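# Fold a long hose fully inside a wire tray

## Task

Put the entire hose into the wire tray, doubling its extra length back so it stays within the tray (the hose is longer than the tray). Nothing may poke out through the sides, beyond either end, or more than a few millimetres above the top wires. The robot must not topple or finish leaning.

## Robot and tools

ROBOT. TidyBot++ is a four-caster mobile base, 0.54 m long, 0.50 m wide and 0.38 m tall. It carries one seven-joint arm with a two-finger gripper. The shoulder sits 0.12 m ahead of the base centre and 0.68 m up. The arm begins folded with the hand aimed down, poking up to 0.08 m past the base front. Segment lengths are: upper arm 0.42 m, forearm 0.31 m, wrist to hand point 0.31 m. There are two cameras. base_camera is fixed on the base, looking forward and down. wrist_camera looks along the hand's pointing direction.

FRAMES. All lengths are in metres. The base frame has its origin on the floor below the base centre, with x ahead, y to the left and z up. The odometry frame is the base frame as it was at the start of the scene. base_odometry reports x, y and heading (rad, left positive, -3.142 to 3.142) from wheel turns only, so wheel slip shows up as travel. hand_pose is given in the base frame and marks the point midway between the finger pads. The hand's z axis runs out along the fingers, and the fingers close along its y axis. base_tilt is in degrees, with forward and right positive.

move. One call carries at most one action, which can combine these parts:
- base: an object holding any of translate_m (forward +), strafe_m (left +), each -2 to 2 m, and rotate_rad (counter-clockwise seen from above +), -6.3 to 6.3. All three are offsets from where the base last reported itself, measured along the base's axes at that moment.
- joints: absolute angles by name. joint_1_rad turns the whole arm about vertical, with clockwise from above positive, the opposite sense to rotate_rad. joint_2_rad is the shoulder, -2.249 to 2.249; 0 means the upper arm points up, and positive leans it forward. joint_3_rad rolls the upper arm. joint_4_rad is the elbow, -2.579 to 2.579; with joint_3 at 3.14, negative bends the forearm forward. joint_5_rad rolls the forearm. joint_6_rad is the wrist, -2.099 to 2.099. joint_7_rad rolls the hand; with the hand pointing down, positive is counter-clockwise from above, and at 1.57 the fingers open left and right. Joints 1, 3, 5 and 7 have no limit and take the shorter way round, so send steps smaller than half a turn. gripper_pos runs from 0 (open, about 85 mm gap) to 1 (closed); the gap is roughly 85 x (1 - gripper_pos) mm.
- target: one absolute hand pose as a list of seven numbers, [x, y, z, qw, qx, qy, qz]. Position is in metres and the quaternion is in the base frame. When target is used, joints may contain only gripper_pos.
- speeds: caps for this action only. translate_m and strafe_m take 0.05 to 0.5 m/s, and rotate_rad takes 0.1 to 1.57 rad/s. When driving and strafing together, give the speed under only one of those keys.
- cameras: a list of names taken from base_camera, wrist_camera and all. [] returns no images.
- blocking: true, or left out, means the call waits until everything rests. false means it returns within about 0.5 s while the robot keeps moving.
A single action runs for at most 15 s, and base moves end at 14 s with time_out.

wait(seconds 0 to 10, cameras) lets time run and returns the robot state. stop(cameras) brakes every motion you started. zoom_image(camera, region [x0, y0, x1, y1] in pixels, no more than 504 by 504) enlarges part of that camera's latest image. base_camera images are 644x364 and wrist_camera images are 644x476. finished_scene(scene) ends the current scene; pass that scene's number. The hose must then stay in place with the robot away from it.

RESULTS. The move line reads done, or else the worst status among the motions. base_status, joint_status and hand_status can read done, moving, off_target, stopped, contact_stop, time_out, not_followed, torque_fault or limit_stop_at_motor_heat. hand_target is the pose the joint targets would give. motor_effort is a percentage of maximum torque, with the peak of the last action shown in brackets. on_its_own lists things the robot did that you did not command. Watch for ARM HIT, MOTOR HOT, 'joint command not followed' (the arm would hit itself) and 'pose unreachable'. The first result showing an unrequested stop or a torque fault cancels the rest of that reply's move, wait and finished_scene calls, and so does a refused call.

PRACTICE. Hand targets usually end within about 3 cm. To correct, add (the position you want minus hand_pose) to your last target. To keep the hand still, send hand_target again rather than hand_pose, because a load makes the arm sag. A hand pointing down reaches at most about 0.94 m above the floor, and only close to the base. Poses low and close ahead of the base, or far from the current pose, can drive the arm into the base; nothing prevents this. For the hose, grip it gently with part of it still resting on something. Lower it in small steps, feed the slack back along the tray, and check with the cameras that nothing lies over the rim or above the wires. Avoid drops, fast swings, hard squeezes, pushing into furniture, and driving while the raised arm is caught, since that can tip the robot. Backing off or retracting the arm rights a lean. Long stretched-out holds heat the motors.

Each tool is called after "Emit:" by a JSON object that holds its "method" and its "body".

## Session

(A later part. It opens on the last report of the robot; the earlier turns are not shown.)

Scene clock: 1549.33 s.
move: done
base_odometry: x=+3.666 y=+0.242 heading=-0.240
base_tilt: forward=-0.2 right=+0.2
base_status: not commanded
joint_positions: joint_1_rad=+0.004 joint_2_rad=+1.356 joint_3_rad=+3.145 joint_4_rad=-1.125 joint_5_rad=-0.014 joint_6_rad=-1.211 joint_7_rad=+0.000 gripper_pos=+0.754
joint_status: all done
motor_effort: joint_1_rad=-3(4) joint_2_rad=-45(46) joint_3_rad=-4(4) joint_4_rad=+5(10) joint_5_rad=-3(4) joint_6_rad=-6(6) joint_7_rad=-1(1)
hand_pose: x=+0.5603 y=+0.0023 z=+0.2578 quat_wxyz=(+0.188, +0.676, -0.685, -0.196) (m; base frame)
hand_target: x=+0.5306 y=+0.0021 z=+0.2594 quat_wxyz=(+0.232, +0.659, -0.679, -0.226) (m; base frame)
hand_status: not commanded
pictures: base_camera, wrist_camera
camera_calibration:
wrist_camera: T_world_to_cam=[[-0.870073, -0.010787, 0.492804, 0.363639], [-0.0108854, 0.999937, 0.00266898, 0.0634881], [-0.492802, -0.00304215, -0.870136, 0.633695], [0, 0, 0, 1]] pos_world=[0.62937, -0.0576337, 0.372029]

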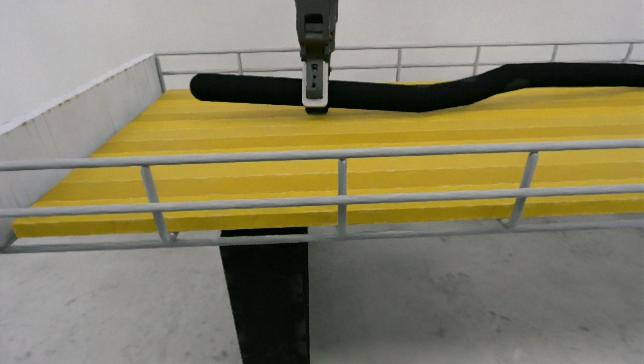

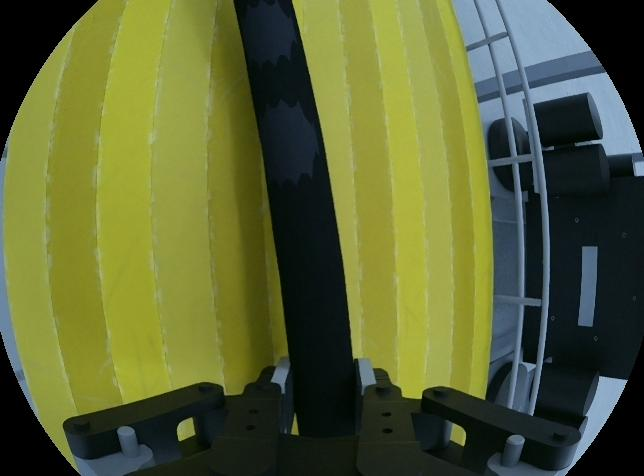

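Emit:
{"method": "move", "body": {"joints": {"joint_2_rad": 1.42, "joint_4_rad": -1.11, "joint_6_rad": -1.30}, "cameras": []}}

Emit:
{"method": "move", "body": {"joints": {"gripper_pos": 0.5}}}

Emit:
{"method": "zoom_image", "body": {"camera": "base_camera", "region": [144, 0, 644, 160]}}

Scene clock: 1554.10 s.
move: off_target
base_odometry: x=+3.666 y=+0.242 heading=-0.240
base_tilt: forward=-0.2 right=+0.1
base_status: not commanded
joint_positions: joint_1_rad=+0.004 joint_2_rad=+1.367 joint_3_rad=+3.145 joint_4_rad=-1.116 joint_5_rad=-0.014 joint_6_rad=-1.223 joint_7_rad=+0.000 gripper_pos=+0.754
joint_status: joint_2_rad off_target (ended at +1.367, target +1.420); the others done
motor_effort: joint_1_rad=-3(4) joint_2_rad=-39(45) joint_3_rad=-4(4) joint_4_rad=+3(6) joint_5_rad=-3(4) joint_6_rad=-6(6) joint_7_rad=-1(2)
hand_pose: x=+0.5568 y=+0.0023 z=+0.2551 quat_wxyz=(+0.193, +0.674, -0.684, -0.201) (m; base frame)
hand_target: x=+0.5177 y=+0.0021 z=+0.2473 quat_wxyz=(+0.242, +0.656, -0.675, -0.236) (m; base frame)
hand_status: not commanded
pictures: none
No camera images: "cameras" was empty.

Scene clock: 1554.93 s.
move: done
base_odometry: x=+3.666 y=+0.242 heading=-0.240
base_tilt: forward=-0.2 right=+0.2
base_status: not commanded
joint_positions: joint_1_rad=+0.004 joint_2_rad=+1.370 joint_3_rad=+3.145 joint_4_rad=-1.115 joint_5_rad=-0.014 joint_6_rad=-1.252 joint_7_rad=+0.000 gripper_pos=+0.500
joint_status: all done
motor_effort: joint_1_rad=-1(3) joint_2_rad=-40(42) joint_3_rad=-1(4) joint_4_rad=+7(8) joint_5_rad=-1(4) joint_6_rad=-1(5) joint_7_rad=-1(2)
hand_pose: x=+0.5485 y=+0.0024 z=+0.2589 quat_wxyz=(+0.204, +0.671, -0.681, -0.211) (m; base frame)
hand_target: x=+0.5177 y=+0.0021 z=+0.2473 quat_wxyz=(+0.242, +0.656, -0.675, -0.236) (m; base frame)
hand_status: not commanded
pictures: base_camera, wrist_camera
camera_calibration:
wrist_camera: T_world_to_cam=[[-0.846902, -0.0113637, 0.531627, 0.330074], [-0.0110087, 0.999932, 0.00383651, 0.0629888], [-0.531635, -0.00260337, -0.84697, 0.644228], [0, 0, 0, 1]] pos_world=[0.622728, -0.0575565, 0.369924]

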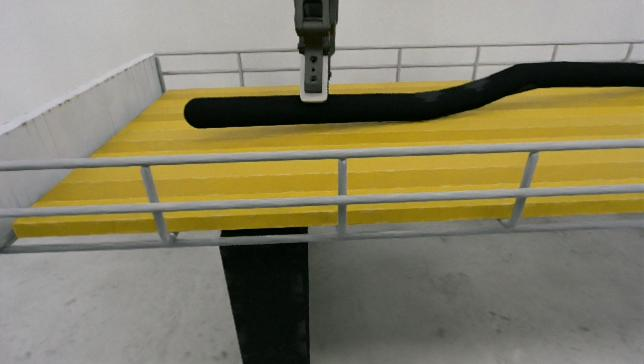

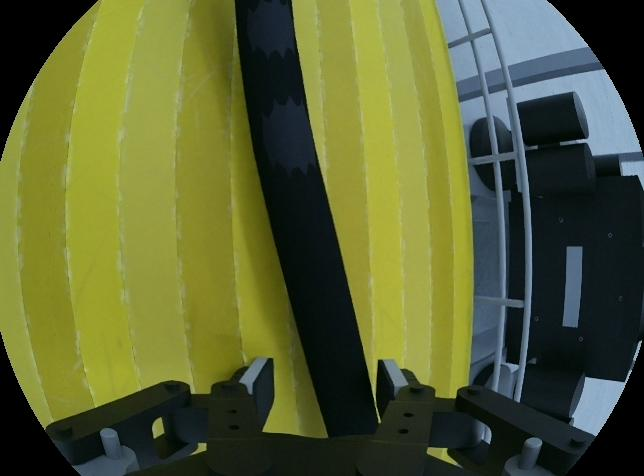

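Scaled by 1.008.

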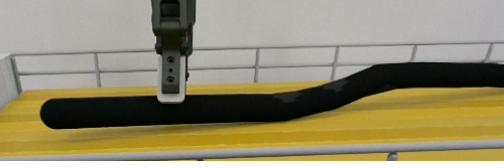

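Emit:
{"method": "move", "body": {"joints": {"joint_2_rad": 1.15, "joint_4_rad": -1.20, "joint_6_rad": -1.30}, "cameras": ["base_camera"]}}

Emit:
{"method": "move", "body": {"joints": {"joint_2_rad": 0.5, "joint_4_rad": -2.0, "joint_6_rad": -0.60}, "base": {"translate_m": -0.15, "strafe_m": -0.22}}}

Emit:
{"method": "zoom_image", "body": {"camera": "base_camera", "region": [100, 0, 600, 160]}}

Scene clock: 1561.73 s.
move: done
base_odometry: x=+3.666 y=+0.242 heading=-0.240
base_tilt: forward=-0.1 right=+0.2
base_status: not commanded
joint_positions: joint_1_rad=+0.004 joint_2_rad=+1.128 joint_3_rad=+3.145 joint_4_rad=-1.183 joint_5_rad=-0.014 joint_6_rad=-1.252 joint_7_rad=+0.000 gripper_pos=+0.500
joint_status: all done
motor_effort: joint_1_rad=+0(1) joint_2_rad=-46(50) joint_3_rad=-1(1) joint_4_rad=+9(10) joint_5_rad=+0(1) joint_6_rad=-4(6) joint_7_rad=-1(1)
hand_pose: x=+0.6042 y=+0.0022 z=+0.3658 quat_wxyz=(+0.144, +0.687, -0.696, -0.152) (m; base frame)
hand_target: x=+0.5752 y=+0.0021 z=+0.3609 quat_wxyz=(+0.180, +0.674, -0.694, -0.176) (m; base frame)
hand_status: not commanded
pictures: base_camera

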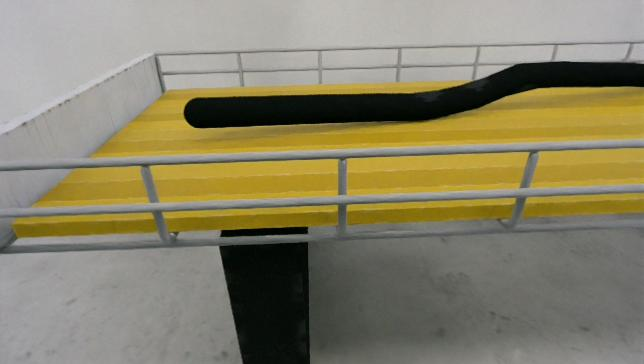

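Scene clock: 1564.13 s.
move: done
base_odometry: x=+3.468 y=+0.064 heading=-0.240
base_tilt: forward=-0.2 right=+0.2
base_status: done
joint_positions: joint_1_rad=+0.007 joint_2_rad=+0.495 joint_3_rad=+3.144 joint_4_rad=-1.980 joint_5_rad=-0.014 joint_6_rad=-0.682 joint_7_rad=+0.000 gripper_pos=+0.500
joint_status: all done
motor_effort: joint_1_rad=-1(4) joint_2_rad=-29(49) joint_3_rad=+0(2) joint_4_rad=+9(10) joint_5_rad=+0(1) joint_6_rad=+0(5) joint_7_rad=-1(1)
hand_pose: x=+0.5084 y=+0.0006 z=+0.4938 quat_wxyz=(+0.003, +0.700, -0.714, -0.008) (m; base frame)
hand_target: x=+0.5218 y=+0.0021 z=+0.4882 quat_wxyz=(-0.015, +0.697, -0.717, +0.014) (m; base frame)
hand_status: not commanded
pictures: base_camera, wrist_camera
camera_calibration:
wrist_camera: T_world_to_cam=[[-0.999811, -0.00150666, -0.0194031, 0.521006], [-0.00133835, 0.999961, -0.00868431, 0.0647457], [0.0194154, -0.0086567, -0.999774, 0.617123], [0, 0, 0, 1]] pos_world=[0.509012, -0.058616, 0.627655]

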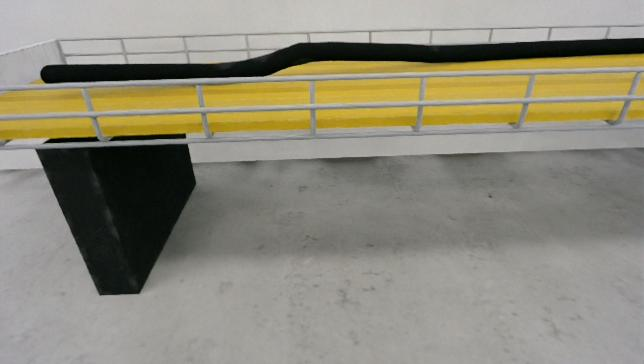

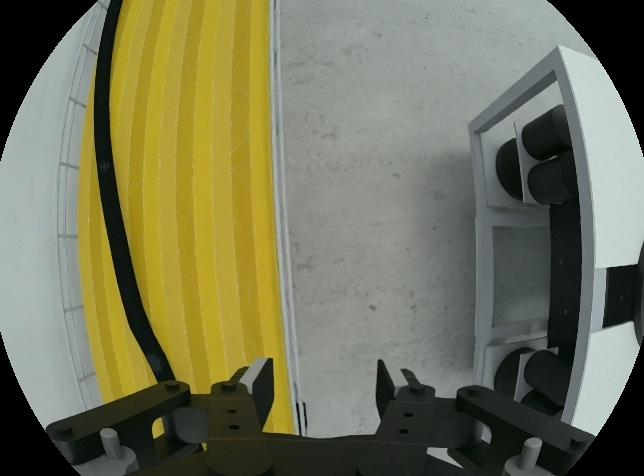

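Scaled by 1.008.

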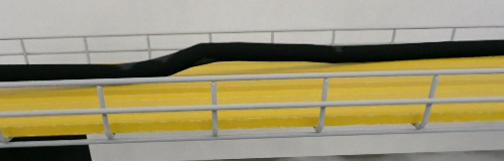

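Emit:
{"method": "move", "body": {"base": {"translate_m": 0.04, "strafe_m": 0.2}, "joints": {"joint_2_rad": 0.958, "joint_4_rad": -1.634, "joint_6_rad": -0.46, "joint_7_rad": 0.15, "gripper_pos": 0.2}}}

Scene clock: 1586.27 s.
move: done
base_odometry: x=+3.554 y=+0.249 heading=-0.239
base_tilt: forward=-0.2 right=+0.1
base_status: done
joint_positions: joint_1_rad=-0.005 joint_2_rad=+0.936 joint_3_rad=+3.140 joint_4_rad=-1.655 joint_5_rad=-0.014 joint_6_rad=-0.542 joint_7_rad=+0.097 gripper_pos=+0.200
joint_status: all done
motor_effort: joint_1_rad=-1(4) joint_2_rad=-40(42) joint_3_rad=-1(2) joint_4_rad=+8(10) joint_5_rad=+0(1) joint_6_rad=+0(1) joint_7_rad=-1(2)
hand_pose: x=+0.6252 y=+0.0067 z=+0.3522 quat_wxyz=(-0.006, +0.738, -0.675, +0.001) (m; base frame)
hand_target: x=+0.6552 y=+0.0023 z=+0.3457 quat_wxyz=(-0.030, +0.758, -0.651, +0.034) (m; base frame)
hand_status: not commanded
pictures: base_camera, wrist_camera
camera_calibration:
wrist_camera: T_world_to_cam=[[-0.992833, -0.110777, -0.0448564, 0.64044], [-0.110455, 0.993835, -0.00960672, 0.126143], [0.045644, -0.00458327, -0.998947, 0.456665], [0, 0, 0, 1]] pos_world=[0.628938, -0.0523264, 0.486124]

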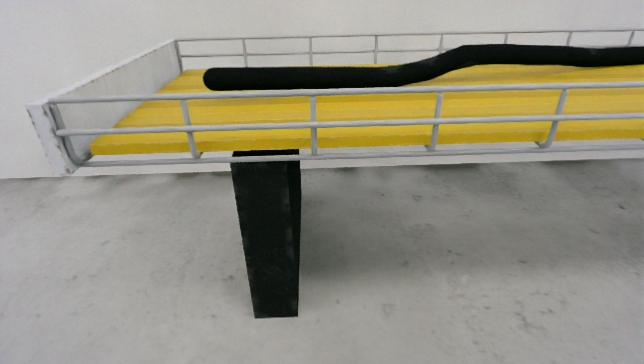

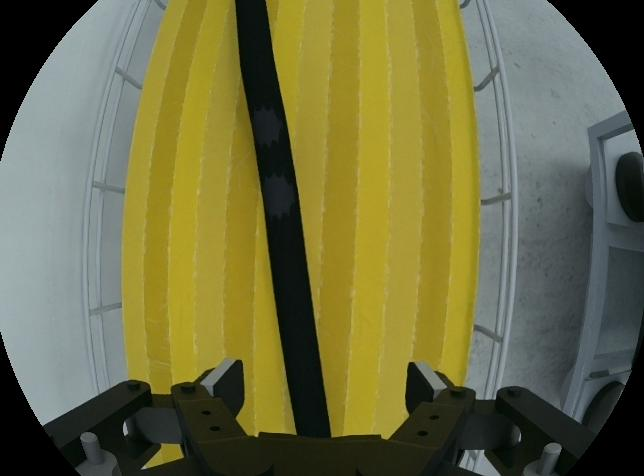

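Emit:
{"method": "move", "body": {"base": {"translate_m": 0.012}, "joints": {"joint_2_rad": 1.185, "joint_4_rad": -1.58, "joint_6_rad": -0.30}, "cameras": []}}

Emit:
{"method": "move", "body": {"joints": {"gripper_pos": 1}, "cameras": []}}

Emit:
{"method": "move", "body": {"joints": {"joint_2_rad": 1.59, "joint_4_rad": -0.82, "joint_6_rad": -1.69}, "base": {"translate_m": 0.04}}}

Scene clock: 1604.23 s.
move: done
base_odometry: x=+3.566 y=+0.246 heading=-0.239
base_tilt: forward=-0.2 right=+0.1
base_status: done
joint_positions: joint_1_rad=-0.005 joint_2_rad=+1.166 joint_3_rad=+3.140 joint_4_rad=-1.598 joint_5_rad=-0.014 joint_6_rad=-0.380 joint_7_rad=+0.098 gripper_pos=+0.200
joint_status: all done
motor_effort: joint_1_rad=-1(2) joint_2_rad=-42(46) joint_3_rad=+0(1) joint_4_rad=+5(9) joint_5_rad=+0(1) joint_6_rad=+0(1) joint_7_rad=-1(1)
hand_pose: x=+0.6208 y=+0.0060 z=+0.2439 quat_wxyz=(-0.001, +0.738, -0.675, -0.003) (m; base frame)
hand_target: x=+0.6482 y=+0.0023 z=+0.2374 quat_wxyz=(-0.026, +0.758, -0.651, +0.029) (m; base frame)
hand_status: not commanded
pictures: none
No camera images: "cameras" was empty.

Scene clock: 1605.23 s.
move: off_target
base_odometry: x=+3.566 y=+0.246 heading=-0.239
base_tilt: forward=-0.1 right=+0.2
base_status: not commanded
joint_positions: joint_1_rad=-0.005 joint_2_rad=+1.159 joint_3_rad=+3.140 joint_4_rad=-1.597 joint_5_rad=-0.014 joint_6_rad=-0.379 joint_7_rad=+0.099 gripper_pos=+0.748
joint_status: gripper_pos off_target (ended at +0.748, target +1.000)
motor_effort: joint_1_rad=-1(1) joint_2_rad=-39(42) joint_3_rad=-1(2) joint_4_rad=+7(8) joint_5_rad=+0(1) joint_6_rad=+2(3) joint_7_rad=-1(1)
hand_pose: x=+0.6243 y=+0.0060 z=+0.2474 quat_wxyz=(-0.004, +0.738, -0.674, +0.000) (m; base frame)
hand_target: x=+0.6482 y=+0.0023 z=+0.2374 quat_wxyz=(-0.026, +0.758, -0.651, +0.029) (m; base frame)
hand_status: not commanded
pictures: none
No camera images: "cameras" was empty.

Scene clock: 1607.70 s.
move: off_target
base_odometry: x=+3.605 y=+0.237 heading=-0.238
base_tilt: forward=-0.1 right=+0.1
base_status: done
joint_positions: joint_1_rad=+0.004 joint_2_rad=+1.543 joint_3_rad=+3.144 joint_4_rad=-0.828 joint_5_rad=-0.014 joint_6_rad=-1.601 joint_7_rad=+0.101 gripper_pos=+0.749
joint_status: joint_2_rad off_target (ended at +1.543, target +1.590); the others done
motor_effort: joint_1_rad=-3(4) joint_2_rad=-43(44) joint_3_rad=-3(4) joint_4_rad=+5(12) joint_5_rad=-4(4) joint_6_rad=-8(8) joint_7_rad=-1(1)
hand_pose: x=+0.5288 y=+0.0034 z=+0.2581 quat_wxyz=(+0.266, +0.675, -0.617, -0.304) (m; base frame)
hand_target: x=+0.4950 y=+0.0020 z=+0.2609 quat_wxyz=(+0.300, +0.673, -0.578, -0.350) (m; base frame)
hand_status: not commanded
pictures: base_camera, wrist_camera
camera_calibration:
wrist_camera: T_world_to_cam=[[-0.696317, -0.117826, 0.707997, 0.189004], [-0.080628, 0.99303, 0.0859638, 0.0773869], [-0.713191, 0.00277373, -0.700964, 0.691363], [0, 0, 0, 1]] pos_world=[0.630921, -0.0564956, 0.344154]

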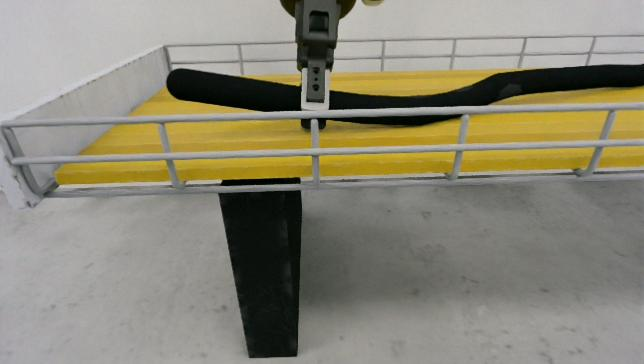

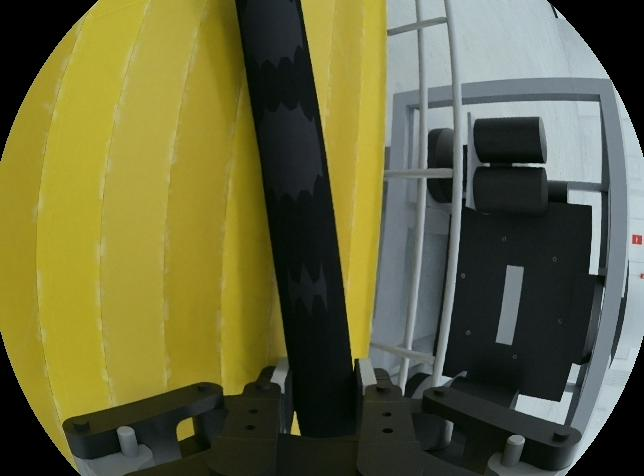

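Emit:
{"method": "move", "body": {"joints": {"gripper_pos": 0.5}, "cameras": ["base_camera"]}}

Emit:
{"method": "move", "body": {"joints": {"joint_2_rad": 1.30, "joint_4_rad": -0.98, "joint_6_rad": -1.69}, "cameras": ["base_camera"]}}

Emit:
{"method": "move", "body": {"joints": {"joint_2_rad": 0.5, "joint_4_rad": -2.0, "joint_6_rad": -0.60}, "base": {"translate_m": -0.15, "strafe_m": -0.18}}}

Emit:
{"method": "zoom_image", "body": {"camera": "base_camera", "region": [100, 0, 500, 120]}}

Scene clock: 1615.20 s.
move: done
base_odometry: x=+3.605 y=+0.237 heading=-0.238
base_tilt: forward=-0.2 right=+0.2
base_status: not commanded
joint_positions: joint_1_rad=+0.003 joint_2_rad=+1.547 joint_3_rad=+3.143 joint_4_rad=-0.828 joint_5_rad=-0.014 joint_6_rad=-1.628 joint_7_rad=+0.101 gripper_pos=+0.500
joint_status: all done
motor_effort: joint_1_rad=-2(3) joint_2_rad=-43(45) joint_3_rad=-2(4) joint_4_rad=+6(8) joint_5_rad=-1(5) joint_6_rad=-5(8) joint_7_rad=+0(1)
hand_pose: x=+0.5216 y=+0.0038 z=+0.2628 quat_wxyz=(+0.275, +0.671, -0.613, -0.314) (m; base frame)
hand_target: x=+0.4950 y=+0.0020 z=+0.2609 quat_wxyz=(+0.300, +0.673, -0.578, -0.350) (m; base frame)
hand_status: not commanded
pictures: base_camera

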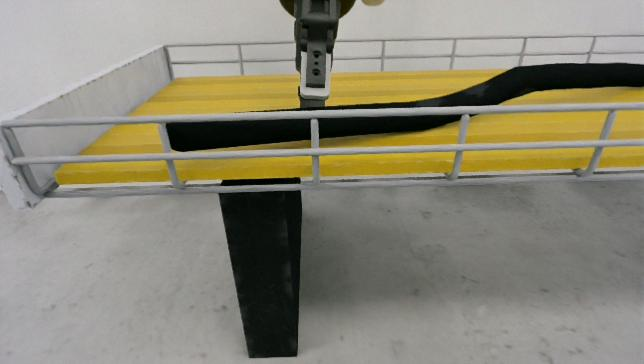

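Scene clock: 1616.87 s.
move: done
base_odometry: x=+3.605 y=+0.237 heading=-0.238
base_tilt: forward=-0.2 right=+0.2
base_status: not commanded
joint_positions: joint_1_rad=+0.003 joint_2_rad=+1.278 joint_3_rad=+3.143 joint_4_rad=-0.962 joint_5_rad=-0.014 joint_6_rad=-1.628 joint_7_rad=+0.101 gripper_pos=+0.500
joint_status: all done
motor_effort: joint_1_rad=-1(2) joint_2_rad=-47(51) joint_3_rad=-1(2) joint_4_rad=+8(9) joint_5_rad=+0(1) joint_6_rad=-6(8) joint_7_rad=-1(1)
hand_pose: x=+0.5618 y=+0.0036 z=+0.3757 quat_wxyz=(+0.233, +0.691, -0.630, -0.268) (m; base frame)
hand_target: x=+0.5336 y=+0.0020 z=+0.3792 quat_wxyz=(+0.262, +0.694, -0.597, -0.306) (m; base frame)
hand_status: not commanded
pictures: base_camera

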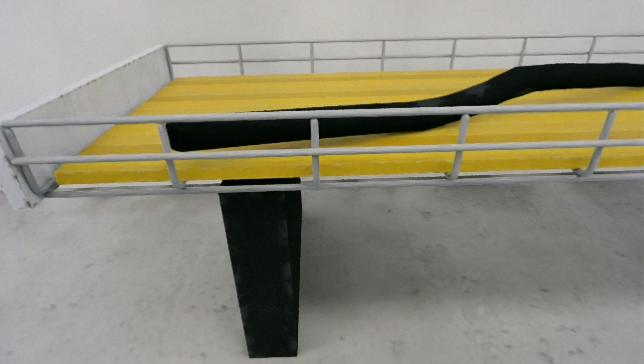

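Scene clock: 1619.53 s.
move: done
base_odometry: x=+3.417 y=+0.097 heading=-0.238
base_tilt: forward=-0.2 right=+0.2
base_status: done
joint_positions: joint_1_rad=+0.006 joint_2_rad=+0.494 joint_3_rad=+3.143 joint_4_rad=-1.980 joint_5_rad=-0.014 joint_6_rad=-0.682 joint_7_rad=+0.101 gripper_pos=+0.500
joint_status: all done
motor_effort: joint_1_rad=-1(4) joint_2_rad=-29(48) joint_3_rad=+0(2) joint_4_rad=+9(10) joint_5_rad=+0(1) joint_6_rad=+0(7) joint_7_rad=-1(1)
hand_pose: x=+0.5084 y=+0.0012 z=+0.4940 quat_wxyz=(+0.002, +0.735, -0.677, -0.008) (m; base frame)
hand_target: x=+0.5218 y=+0.0021 z=+0.4882 quat_wxyz=(-0.014, +0.758, -0.651, +0.016) (m; base frame)
hand_status: not commanded
pictures: base_camera, wrist_camera
camera_calibration:
wrist_camera: T_world_to_cam=[[-0.994446, -0.103216, -0.0205785, 0.519041], [-0.103095, 0.994648, -0.00685686, 0.114956], [0.0211761, -0.00469723, -0.999765, 0.616383], [0, 0, 0, 1]] pos_world=[0.514957, -0.0578721, 0.627708]

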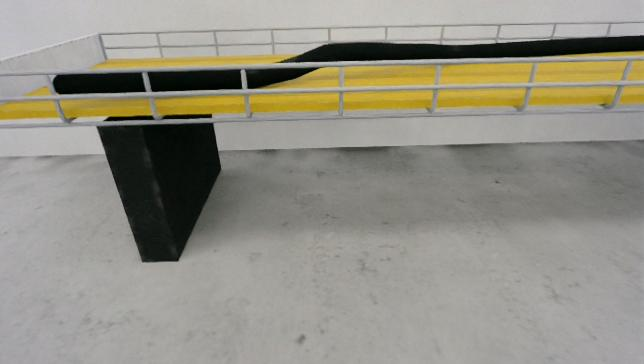

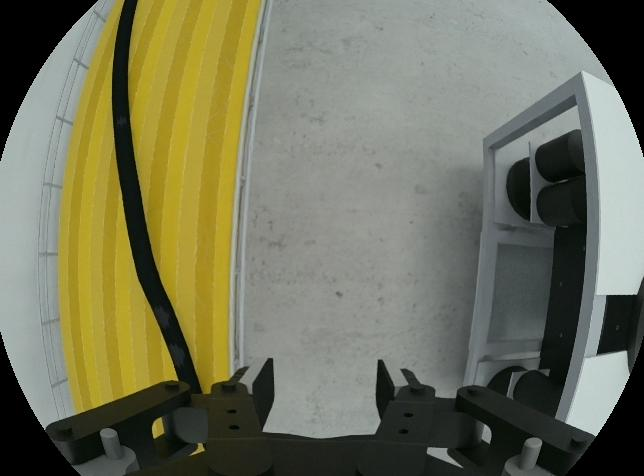

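Scaled by 1.260.

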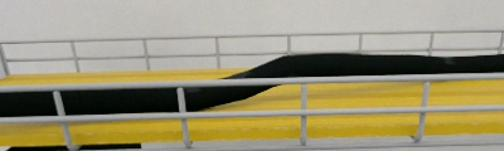

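Emit:
{"method": "move", "body": {"base": {"translate_m": 0.18, "strafe_m": -0.27}, "joints": {"joint_2_rad": 0.958, "joint_4_rad": -1.634, "joint_6_rad": -0.46, "joint_7_rad": 0.0, "gripper_pos": 0.2}}}

Scene clock: 1636.17 s.
move: done
base_odometry: x=+3.528 y=-0.208 heading=-0.239
base_tilt: forward=-0.1 right=+0.1
base_status: done
joint_positions: joint_1_rad=+0.007 joint_2_rad=+0.936 joint_3_rad=+3.143 joint_4_rad=-1.651 joint_5_rad=-0.014 joint_6_rad=-0.540 joint_7_rad=+0.052 gripper_pos=+0.200
joint_status: all done
motor_effort: joint_1_rad=-1(4) joint_2_rad=-40(43) joint_3_rad=+0(2) joint_4_rad=+8(12) joint_5_rad=+0(1) joint_6_rad=+0(1) joint_7_rad=-1(2)
hand_pose: x=+0.6277 y=-0.0004 z=+0.3528 quat_wxyz=(-0.007, +0.718, -0.696, +0.003) (m; base frame)
hand_target: x=+0.6552 y=+0.0023 z=+0.3457 quat_wxyz=(-0.032, +0.707, -0.706, +0.031) (m; base frame)
hand_status: not commanded
pictures: base_camera, wrist_camera
camera_calibration:
wrist_camera: T_world_to_cam=[[-0.99734, -0.0535861, -0.0494098, 0.646577], [-0.0530833, 0.998525, -0.0114324, 0.0981046], [0.0499496, -0.00877916, -0.998713, 0.45428], [0, 0, 0, 1]] pos_world=[0.627373, -0.0593241, 0.486765]

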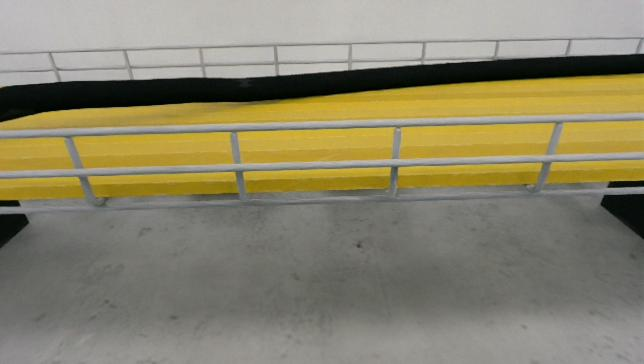

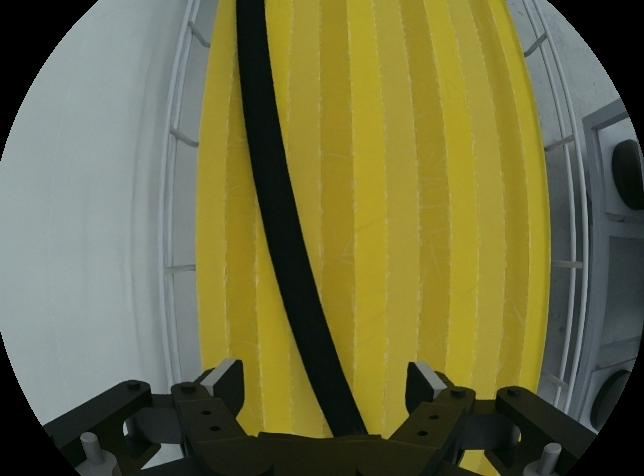

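Emit:
{"method": "move", "body": {"joints": {"joint_2_rad": 1.185, "joint_4_rad": -1.58, "joint_6_rad": -0.30, "joint_7_rad": 0.4}, "base": {"translate_m": -0.01}}}

Emit:
{"method": "move", "body": {"joints": {"gripper_pos": 1}, "cameras": []}}

Emit:
{"method": "move", "body": {"joints": {"joint_2_rad": 1.59, "joint_4_rad": -0.82, "joint_6_rad": -1.69}, "base": {"translate_m": 0.09}, "speeds": {"translate_m": 0.1}}}

Scene clock: 1645.90 s.
move: done
base_odometry: x=+3.518 y=-0.206 heading=-0.239
base_tilt: forward=-0.1 right=+0.2
base_status: done
joint_positions: joint_1_rad=+0.006 joint_2_rad=+1.156 joint_3_rad=+3.142 joint_4_rad=-1.590 joint_5_rad=-0.014 joint_6_rad=-0.377 joint_7_rad=+0.347 gripper_pos=+0.200
joint_status: all done
motor_effort: joint_1_rad=+0(5) joint_2_rad=-42(45) joint_3_rad=-1(3) joint_4_rad=+6(9) joint_5_rad=+0(1) joint_6_rad=+0(4) joint_7_rad=+0(2)
hand_pose: x=+0.6312 y=-0.0002 z=+0.2500 quat_wxyz=(-0.007, +0.813, -0.582, +0.006) (m; base frame)
hand_target: x=+0.6482 y=+0.0023 z=+0.2374 quat_wxyz=(-0.022, +0.833, -0.552, +0.031) (m; base frame)
hand_status: not commanded
pictures: base_camera, wrist_camera
camera_calibration:
wrist_camera: T_world_to_cam=[[-0.938256, -0.341646, -0.0543519, 0.608928], [-0.341109, 0.939828, -0.0191662, 0.280675], [0.0576296, 0.000557108, -0.998338, 0.346511], [0, 0, 0, 1]] pos_world=[0.647102, -0.0559413, 0.384411]

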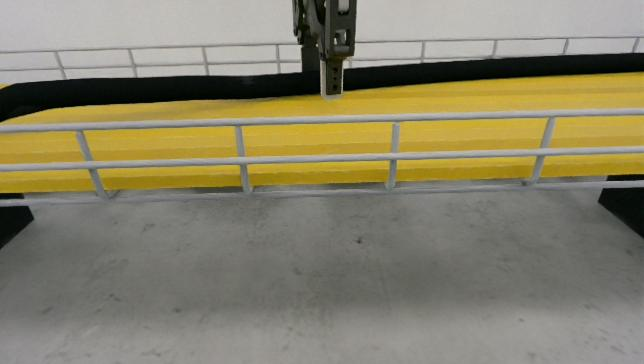

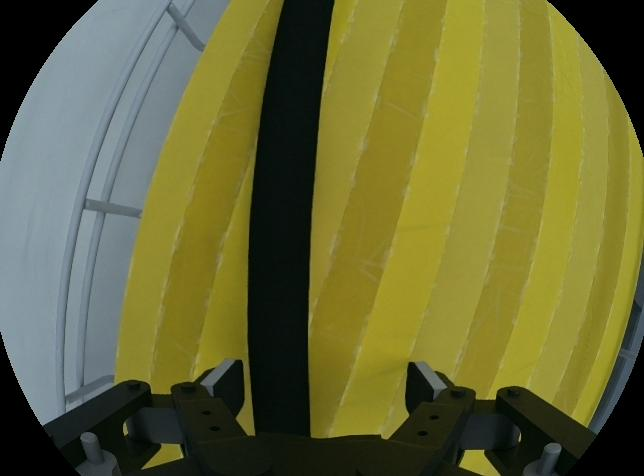

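Scene clock: 1646.90 s.
move: off_target
base_odometry: x=+3.518 y=-0.206 heading=-0.239
base_tilt: forward=-0.2 right=+0.1
base_status: not commanded
joint_positions: joint_1_rad=+0.005 joint_2_rad=+1.155 joint_3_rad=+3.142 joint_4_rad=-1.586 joint_5_rad=-0.014 joint_6_rad=-0.369 joint_7_rad=+0.348 gripper_pos=+0.768
joint_status: gripper_pos off_target (ended at +0.768, target +1.000)
motor_effort: joint_1_rad=+1(1) joint_2_rad=-40(43) joint_3_rad=+1(2) joint_4_rad=+5(6) joint_5_rad=+0(0) joint_6_rad=+1(1) joint_7_rad=-1(1)
hand_pose: x=+0.6362 y=+0.0002 z=+0.2511 quat_wxyz=(-0.011, +0.814, -0.581, +0.011) (m; base frame)
hand_target: x=+0.6482 y=+0.0023 z=+0.2374 quat_wxyz=(-0.022, +0.833, -0.552, +0.031) (m; base frame)
hand_status: not commanded
pictures: none
No camera images: "cameras" was empty.

Scene clock: 1650.13 s.
move: time_out
base_odometry: x=+3.601 y=-0.225 heading=-0.243
base_tilt: forward=-0.3 right=+0.2
base_status: translate_m time_out (by the wheels' count: +0.085 of +0.090)
joint_positions: joint_1_rad=+0.006 joint_2_rad=+1.395 joint_3_rad=+3.137 joint_4_rad=-0.897 joint_5_rad=+0.008 joint_6_rad=-1.575 joint_7_rad=+0.352 gripper_pos=+0.768
joint_status: joint_2_rad off_target (ended at +1.395, target +1.590); joint_4_rad off_target (ended at -0.897, target -0.820); joint_6_rad off_target (ended at -1.575, target -1.690)
motor_effort: joint_1_rad=-2(6) joint_2_rad=-11(41) joint_3_rad=+0(3) joint_4_rad=+22(40) joint_5_rad=-5(8) joint_6_rad=-12(14) joint_7_rad=-1(2)
hand_pose: x=+0.5632 y=-0.0019 z=+0.3151 quat_wxyz=(+0.203, +0.767, -0.535, -0.290) (m; base frame)
hand_target: x=+0.4950 y=+0.0020 z=+0.2609 quat_wxyz=(+0.254, +0.740, -0.490, -0.385) (m; base frame)
hand_status: not commanded
pictures: base_camera, wrist_camera
camera_calibration:
wrist_camera: T_world_to_cam=[[-0.719787, -0.364235, 0.590965, 0.221651], [-0.284503, 0.931297, 0.227475, 0.150643], [-0.633218, -0.00439792, -0.773961, 0.733856], [0, 0, 0, 1]] pos_world=[0.667091, -0.0563331, 0.40272]

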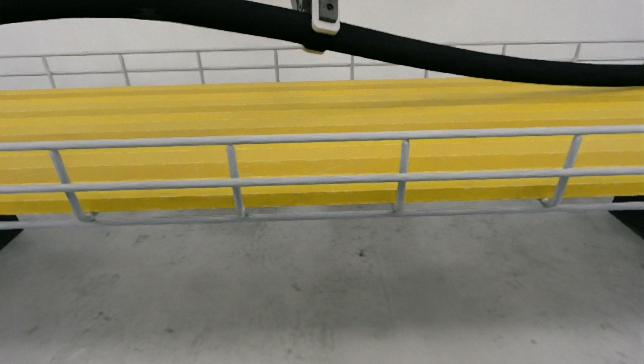

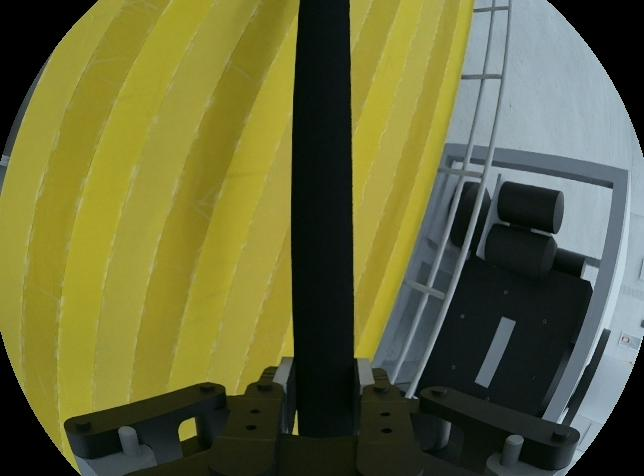

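Emit:
{"method": "move", "body": {"base": {"translate_m": -0.14}, "speeds": {"translate_m": 0.2}}}

Scene clock: 1655.93 s.
move: done
base_odometry: x=+3.466 y=-0.192 heading=-0.242
base_tilt: forward=-0.1 right=+0.1
base_status: done
joint_positions: joint_1_rad=+0.008 joint_2_rad=+1.516 joint_3_rad=+3.147 joint_4_rad=-0.736 joint_5_rad=+0.008 joint_6_rad=-1.589 joint_7_rad=+0.352 gripper_pos=+0.768
joint_status: not commanded
on_its_own: joint_2_rad moved +0.121 toward your old target +1.590
motor_effort: joint_1_rad=-3(6) joint_2_rad=-37(49) joint_3_rad=-2(6) joint_4_rad=-8(20) joint_5_rad=+0(5) joint_6_rad=-25(28) joint_7_rad=+2(3)
hand_pose: x=+0.5831 y=-0.0071 z=+0.2686 quat_wxyz=(+0.200, +0.768, -0.541, -0.278) (m; base frame)
hand_target: x=+0.4950 y=+0.0020 z=+0.2609 quat_wxyz=(+0.254, +0.740, -0.490, -0.385) (m; base frame)
hand_status: not commanded
pictures: base_camera, wrist_camera
camera_calibration:
wrist_camera: T_world_to_cam=[[-0.735848, -0.356043, 0.575987, 0.275006], [-0.287009, 0.934415, 0.210937, 0.177646], [-0.613313, -0.0100957, -0.789775, 0.703029], [0, 0, 0, 1]] pos_world=[0.684526, -0.0609833, 0.359363]

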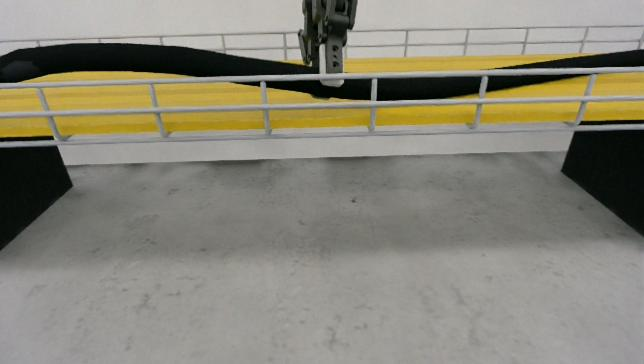

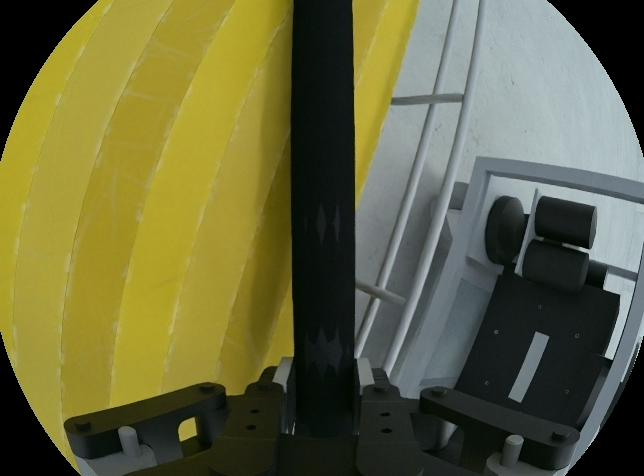

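Emit:
{"method": "move", "body": {"joints": {"gripper_pos": 0.5}, "cameras": ["base_camera"]}}

Emit:
{"method": "move", "body": {"joints": {"joint_2_rad": 1.30, "joint_4_rad": -0.98, "joint_6_rad": -1.69}, "cameras": ["base_camera"]}}

Emit:
{"method": "move", "body": {"joints": {"joint_2_rad": 0.5, "joint_4_rad": -2.0, "joint_6_rad": -0.60, "joint_7_rad": 0.05}, "base": {"translate_m": -0.05, "strafe_m": 0.25}}}

Emit:
{"method": "zoom_image", "body": {"camera": "base_camera", "region": [100, 0, 500, 120]}}

Scene clock: 1667.03 s.
move: done
base_odometry: x=+3.466 y=-0.192 heading=-0.242
base_tilt: forward=-0.1 right=+0.1
base_status: not commanded
joint_positions: joint_1_rad=+0.003 joint_2_rad=+1.522 joint_3_rad=+3.144 joint_4_rad=-0.729 joint_5_rad=+0.007 joint_6_rad=-1.568 joint_7_rad=+0.361 gripper_pos=+0.503
joint_status: all done
motor_effort: joint_1_rad=+0(3) joint_2_rad=-40(42) joint_3_rad=+0(2) joint_4_rad=-10(12) joint_5_rad=+1(3) joint_6_rad=-33(35) joint_7_rad=+0(2)
hand_pose: x=+0.5884 y=-0.0037 z=+0.2619 quat_wxyz=(+0.193, +0.775, -0.537, -0.271) (m; base frame)
hand_target: x=+0.4950 y=+0.0020 z=+0.2609 quat_wxyz=(+0.254, +0.740, -0.490, -0.385) (m; base frame)
hand_status: not commanded
pictures: base_camera

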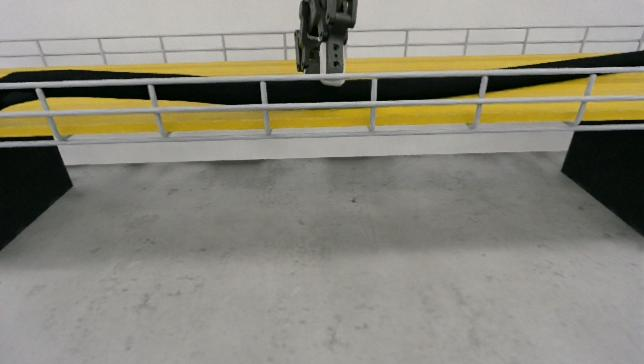

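Scene clock: 1668.40 s.
move: done
base_odometry: x=+3.466 y=-0.192 heading=-0.242
base_tilt: forward=-0.2 right=+0.2
base_status: not commanded
joint_positions: joint_1_rad=+0.005 joint_2_rad=+1.283 joint_3_rad=+3.146 joint_4_rad=-0.956 joint_5_rad=+0.007 joint_6_rad=-1.700 joint_7_rad=+0.361 gripper_pos=+0.500
joint_status: all done
motor_effort: joint_1_rad=+0(5) joint_2_rad=-48(51) joint_3_rad=+0(4) joint_4_rad=+7(11) joint_5_rad=+0(4) joint_6_rad=-8(38) joint_7_rad=-1(1)
hand_pose: x=+0.5466 y=-0.0045 z=+0.3892 quat_wxyz=(+0.224, +0.757, -0.526, -0.317) (m; base frame)
hand_target: x=+0.5336 y=+0.0020 z=+0.3792 quat_wxyz=(+0.222, +0.763, -0.505, -0.336) (m; base frame)
hand_status: not commanded
pictures: base_camera

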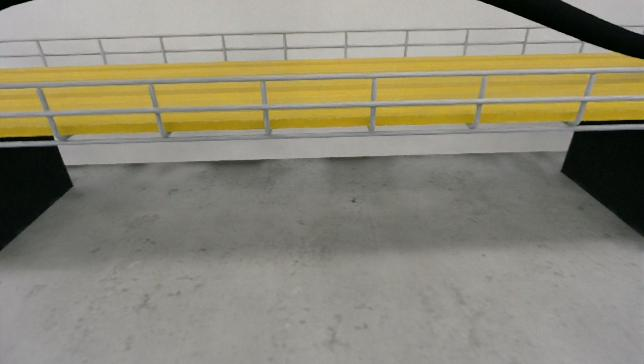

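Scene clock: 1671.07 s.
move: done
base_odometry: x=+3.477 y=+0.063 heading=-0.242
base_tilt: forward=-0.1 right=+0.2
base_status: done
joint_positions: joint_1_rad=-0.006 joint_2_rad=+0.494 joint_3_rad=+3.142 joint_4_rad=-1.980 joint_5_rad=+0.007 joint_6_rad=-0.682 joint_7_rad=+0.103 gripper_pos=+0.500
joint_status: all done
motor_effort: joint_1_rad=+0(5) joint_2_rad=-29(49) joint_3_rad=+0(2) joint_4_rad=+9(10) joint_5_rad=+0(1) joint_6_rad=+0(9) joint_7_rad=-1(1)
hand_pose: x=+0.5084 y=+0.0020 z=+0.4940 quat_wxyz=(+0.007, +0.746, -0.666, -0.004) (m; base frame)
hand_target: x=+0.5218 y=+0.0021 z=+0.4882 quat_wxyz=(-0.015, +0.725, -0.689, +0.015) (m; base frame)
hand_status: not commanded
pictures: base_camera, wrist_camera
camera_calibration:
wrist_camera: T_world_to_cam=[[-0.990628, -0.13525, -0.0190889, 0.516501], [-0.134872, 0.990664, -0.0198588, 0.136742], [0.0215965, -0.0170981, -0.999621, 0.616141], [0, 0, 0, 1]] pos_world=[0.516796, -0.0550737, 0.628482]

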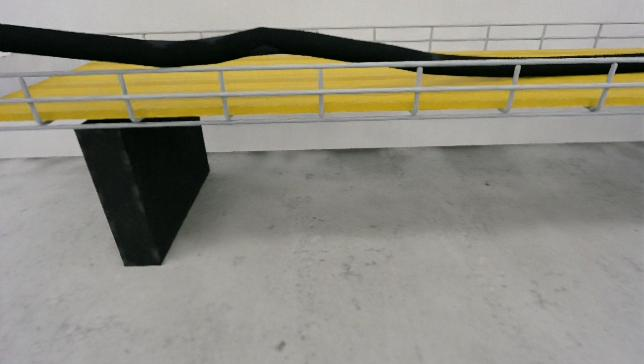

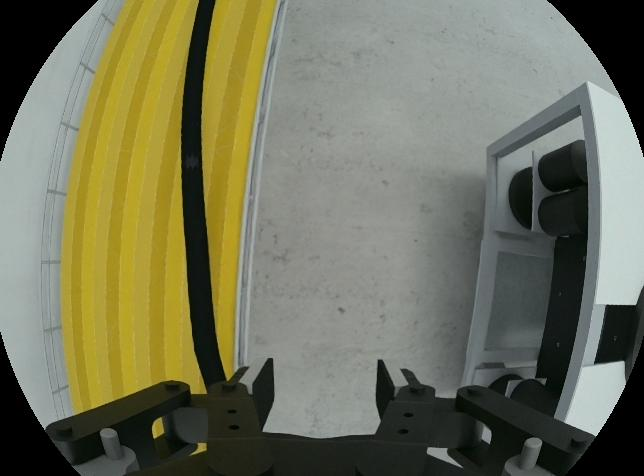

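Scaled by 1.260.

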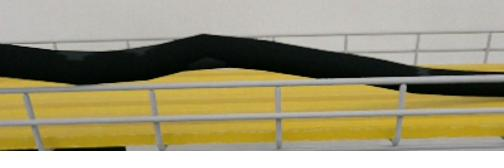

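Emit:
{"method": "move", "body": {"base": {"translate_m": -0.05, "strafe_m": 0.3}}}

Scene clock: 1676.33 s.
move: done
base_odometry: x=+3.500 y=+0.366 heading=-0.241
base_tilt: forward=-0.2 right=+0.1
base_status: done
joint_positions: joint_1_rad=-0.006 joint_2_rad=+0.494 joint_3_rad=+3.140 joint_4_rad=-1.981 joint_5_rad=+0.007 joint_6_rad=-0.679 joint_7_rad=+0.102 gripper_pos=+0.500
joint_status: not commanded
motor_effort: joint_1_rad=+0(3) joint_2_rad=-29(31) joint_3_rad=+0(2) joint_4_rad=+9(10) joint_5_rad=+0(1) joint_6_rad=+0(1) joint_7_rad=-1(2)
hand_pose: x=+0.5090 y=+0.0027 z=+0.4939 quat_wxyz=(+0.006, +0.746, -0.665, -0.003) (m; base frame)
hand_target: x=+0.5218 y=+0.0021 z=+0.4882 quat_wxyz=(-0.015, +0.725, -0.689, +0.015) (m; base frame)
hand_status: not commanded
pictures: base_camera, wrist_camera
camera_calibration:
wrist_camera: T_world_to_cam=[[-0.990486, -0.135872, -0.0218255, 0.518458], [-0.135461, 0.990594, -0.0193218, 0.136131], [0.0242455, -0.0161814, -0.999575, 0.61467], [0, 0, 0, 1]] pos_world=[0.517063, -0.0544603, 0.628355]

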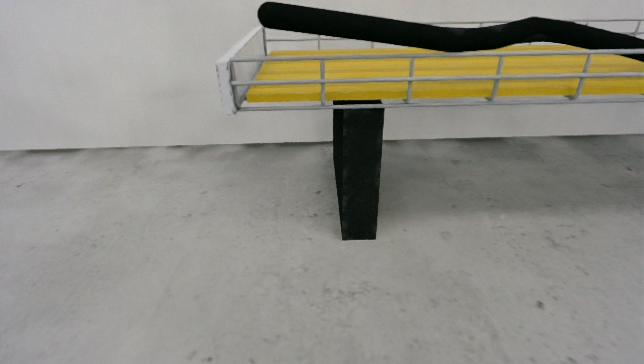

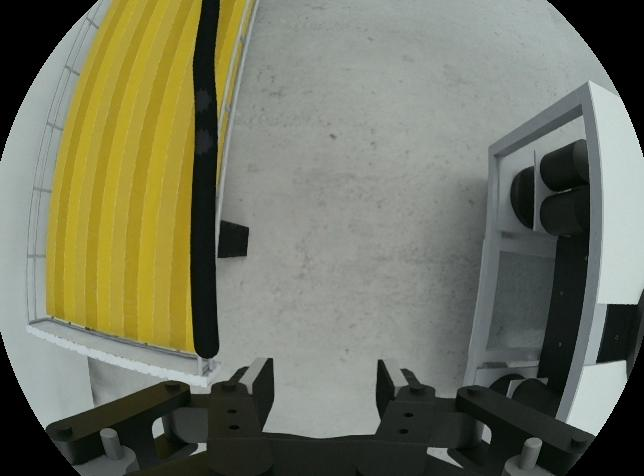

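Emit:
{"method": "move", "body": {"base": {"translate_m": -0.02, "strafe_m": -0.08}, "joints": {"joint_2_rad": 0.8, "joint_4_rad": -1.70, "joint_6_rad": -0.56, "joint_7_rad": 0.0, "gripper_pos": 0.15}}}

Scene clock: 1690.97 s.
move: done
base_odometry: x=+3.461 y=+0.293 heading=-0.241
base_tilt: forward=-0.2 right=+0.1
base_status: done
joint_positions: joint_1_rad=+0.002 joint_2_rad=+0.780 joint_3_rad=+3.140 joint_4_rad=-1.720 joint_5_rad=+0.007 joint_6_rad=-0.639 joint_7_rad=+0.053 gripper_pos=+0.150
joint_status: all done
motor_effort: joint_1_rad=-1(4) joint_2_rad=-37(40) joint_3_rad=+0(2) joint_4_rad=+9(11) joint_5_rad=+0(1) joint_6_rad=+0(1) joint_7_rad=+0(2)
hand_pose: x=+0.6039 y=-0.0006 z=+0.4179 quat_wxyz=(+0.000, +0.727, -0.687, +0.002) (m; base frame)
hand_target: x=+0.6343 y=+0.0022 z=+0.4129 quat_wxyz=(-0.029, +0.707, -0.706, +0.028) (m; base frame)
hand_status: not commanded
pictures: base_camera, wrist_camera
camera_calibration:
wrist_camera: T_world_to_cam=[[-0.996197, -0.0788608, -0.0370543, 0.620211], [-0.0781319, 0.996728, -0.0207246, 0.116772], [0.0385674, -0.0177506, -0.999098, 0.527572], [0, 0, 0, 1]] pos_world=[0.606629, -0.0581149, 0.552498]

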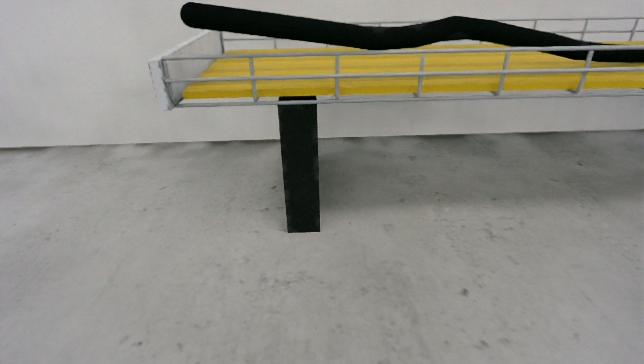

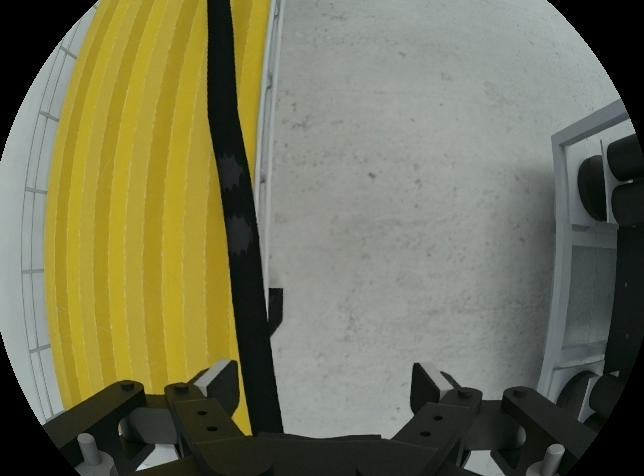

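Emit:
{"method": "move", "body": {"base": {"translate_m": 0.035}, "joints": {"joint_2_rad": 1.09, "joint_4_rad": -1.61, "joint_6_rad": -0.38, "joint_7_rad": 0.1}}}

Emit:
{"method": "move", "body": {"joints": {"gripper_pos": 1}}}

Scene clock: 1697.87 s.
move: done
base_odometry: x=+3.495 y=+0.284 heading=-0.242
base_tilt: forward=-0.2 right=+0.3
base_status: done
joint_positions: joint_1_rad=+0.002 joint_2_rad=+1.071 joint_3_rad=+3.140 joint_4_rad=-1.628 joint_5_rad=+0.007 joint_6_rad=-0.461 joint_7_rad=+0.055 gripper_pos=+0.150
joint_status: all done
motor_effort: joint_1_rad=-1(2) joint_2_rad=-41(44) joint_3_rad=+0(1) joint_4_rad=+6(11) joint_5_rad=+0(1) joint_6_rad=+0(1) joint_7_rad=+0(1)
hand_pose: x=+0.6172 y=-0.0002 z=+0.2883 quat_wxyz=(+0.007, +0.728, -0.686, -0.006) (m; base frame)
hand_target: x=+0.6455 y=+0.0023 z=+0.2815 quat_wxyz=(-0.021, +0.741, -0.670, +0.022) (m; base frame)
hand_status: not commanded
pictures: base_camera, wrist_camera
camera_calibration:
wrist_camera: T_world_to_cam=[[-0.996587, -0.0809176, -0.0163149, 0.622887], [-0.0806275, 0.996587, -0.0177229, 0.115412], [0.0176933, -0.016347, -0.99971, 0.410574], [0, 0, 0, 1]] pos_world=[0.622802, -0.0579038, 0.422663]

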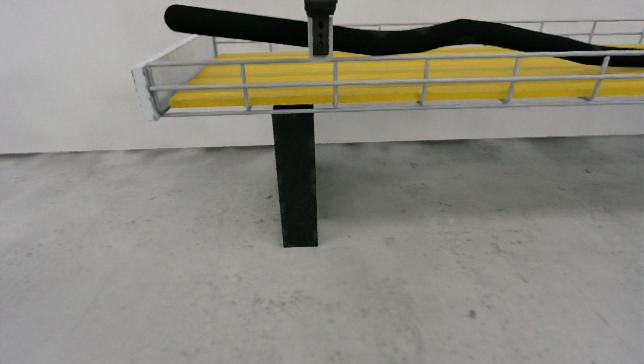

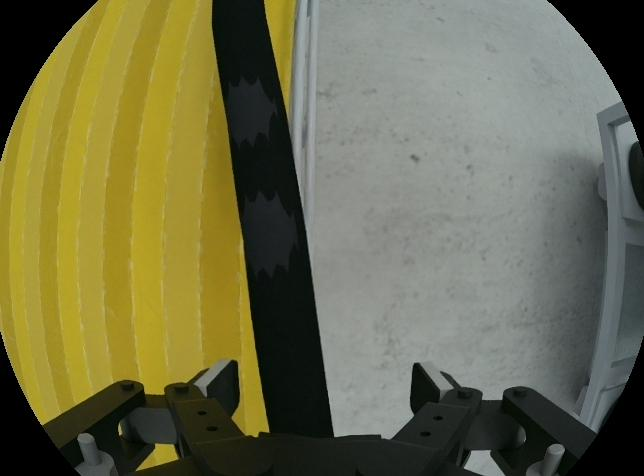

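Scene clock: 1698.90 s.
move: off_target
base_odometry: x=+3.495 y=+0.284 heading=-0.242
base_tilt: forward=-0.2 right=+0.2
base_status: not commanded
joint_positions: joint_1_rad=+0.002 joint_2_rad=+1.070 joint_3_rad=+3.140 joint_4_rad=-1.623 joint_5_rad=+0.007 joint_6_rad=-0.455 joint_7_rad=+0.055 gripper_pos=+0.739
joint_status: gripper_pos off_target (ended at +0.739, target +1.000)
motor_effort: joint_1_rad=-1(1) joint_2_rad=-41(42) joint_3_rad=-1(1) joint_4_rad=+7(7) joint_5_rad=+0(1) joint_6_rad=+0(1) joint_7_rad=-1(1)
hand_pose: x=+0.6223 y=-0.0002 z=+0.2893 quat_wxyz=(+0.003, +0.728, -0.686, -0.002) (m; base frame)
hand_target: x=+0.6455 y=+0.0023 z=+0.2815 quat_wxyz=(-0.021, +0.741, -0.670, +0.022) (m; base frame)
hand_status: not commanded
pictures: base_camera, wrist_camera
camera_calibration:
wrist_camera: T_world_to_cam=[[-0.996318, -0.0809972, -0.0281227, 0.631316], [-0.0804926, 0.996581, -0.0186348, 0.115979], [0.0295359, -0.0163025, -0.999431, 0.404068], [0, 0, 0, 1]] pos_world=[0.626392, -0.0578608, 0.423754]

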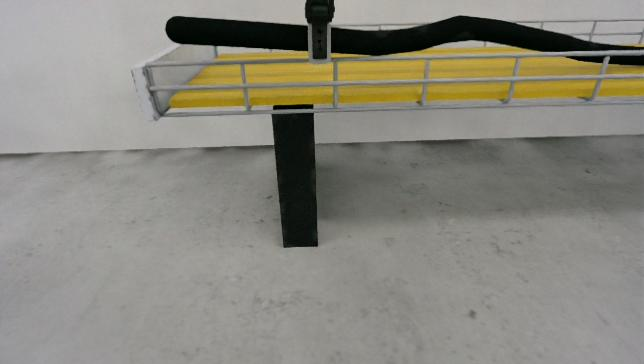

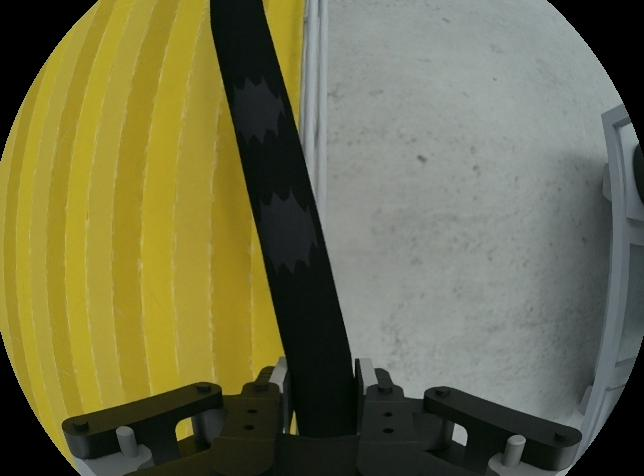

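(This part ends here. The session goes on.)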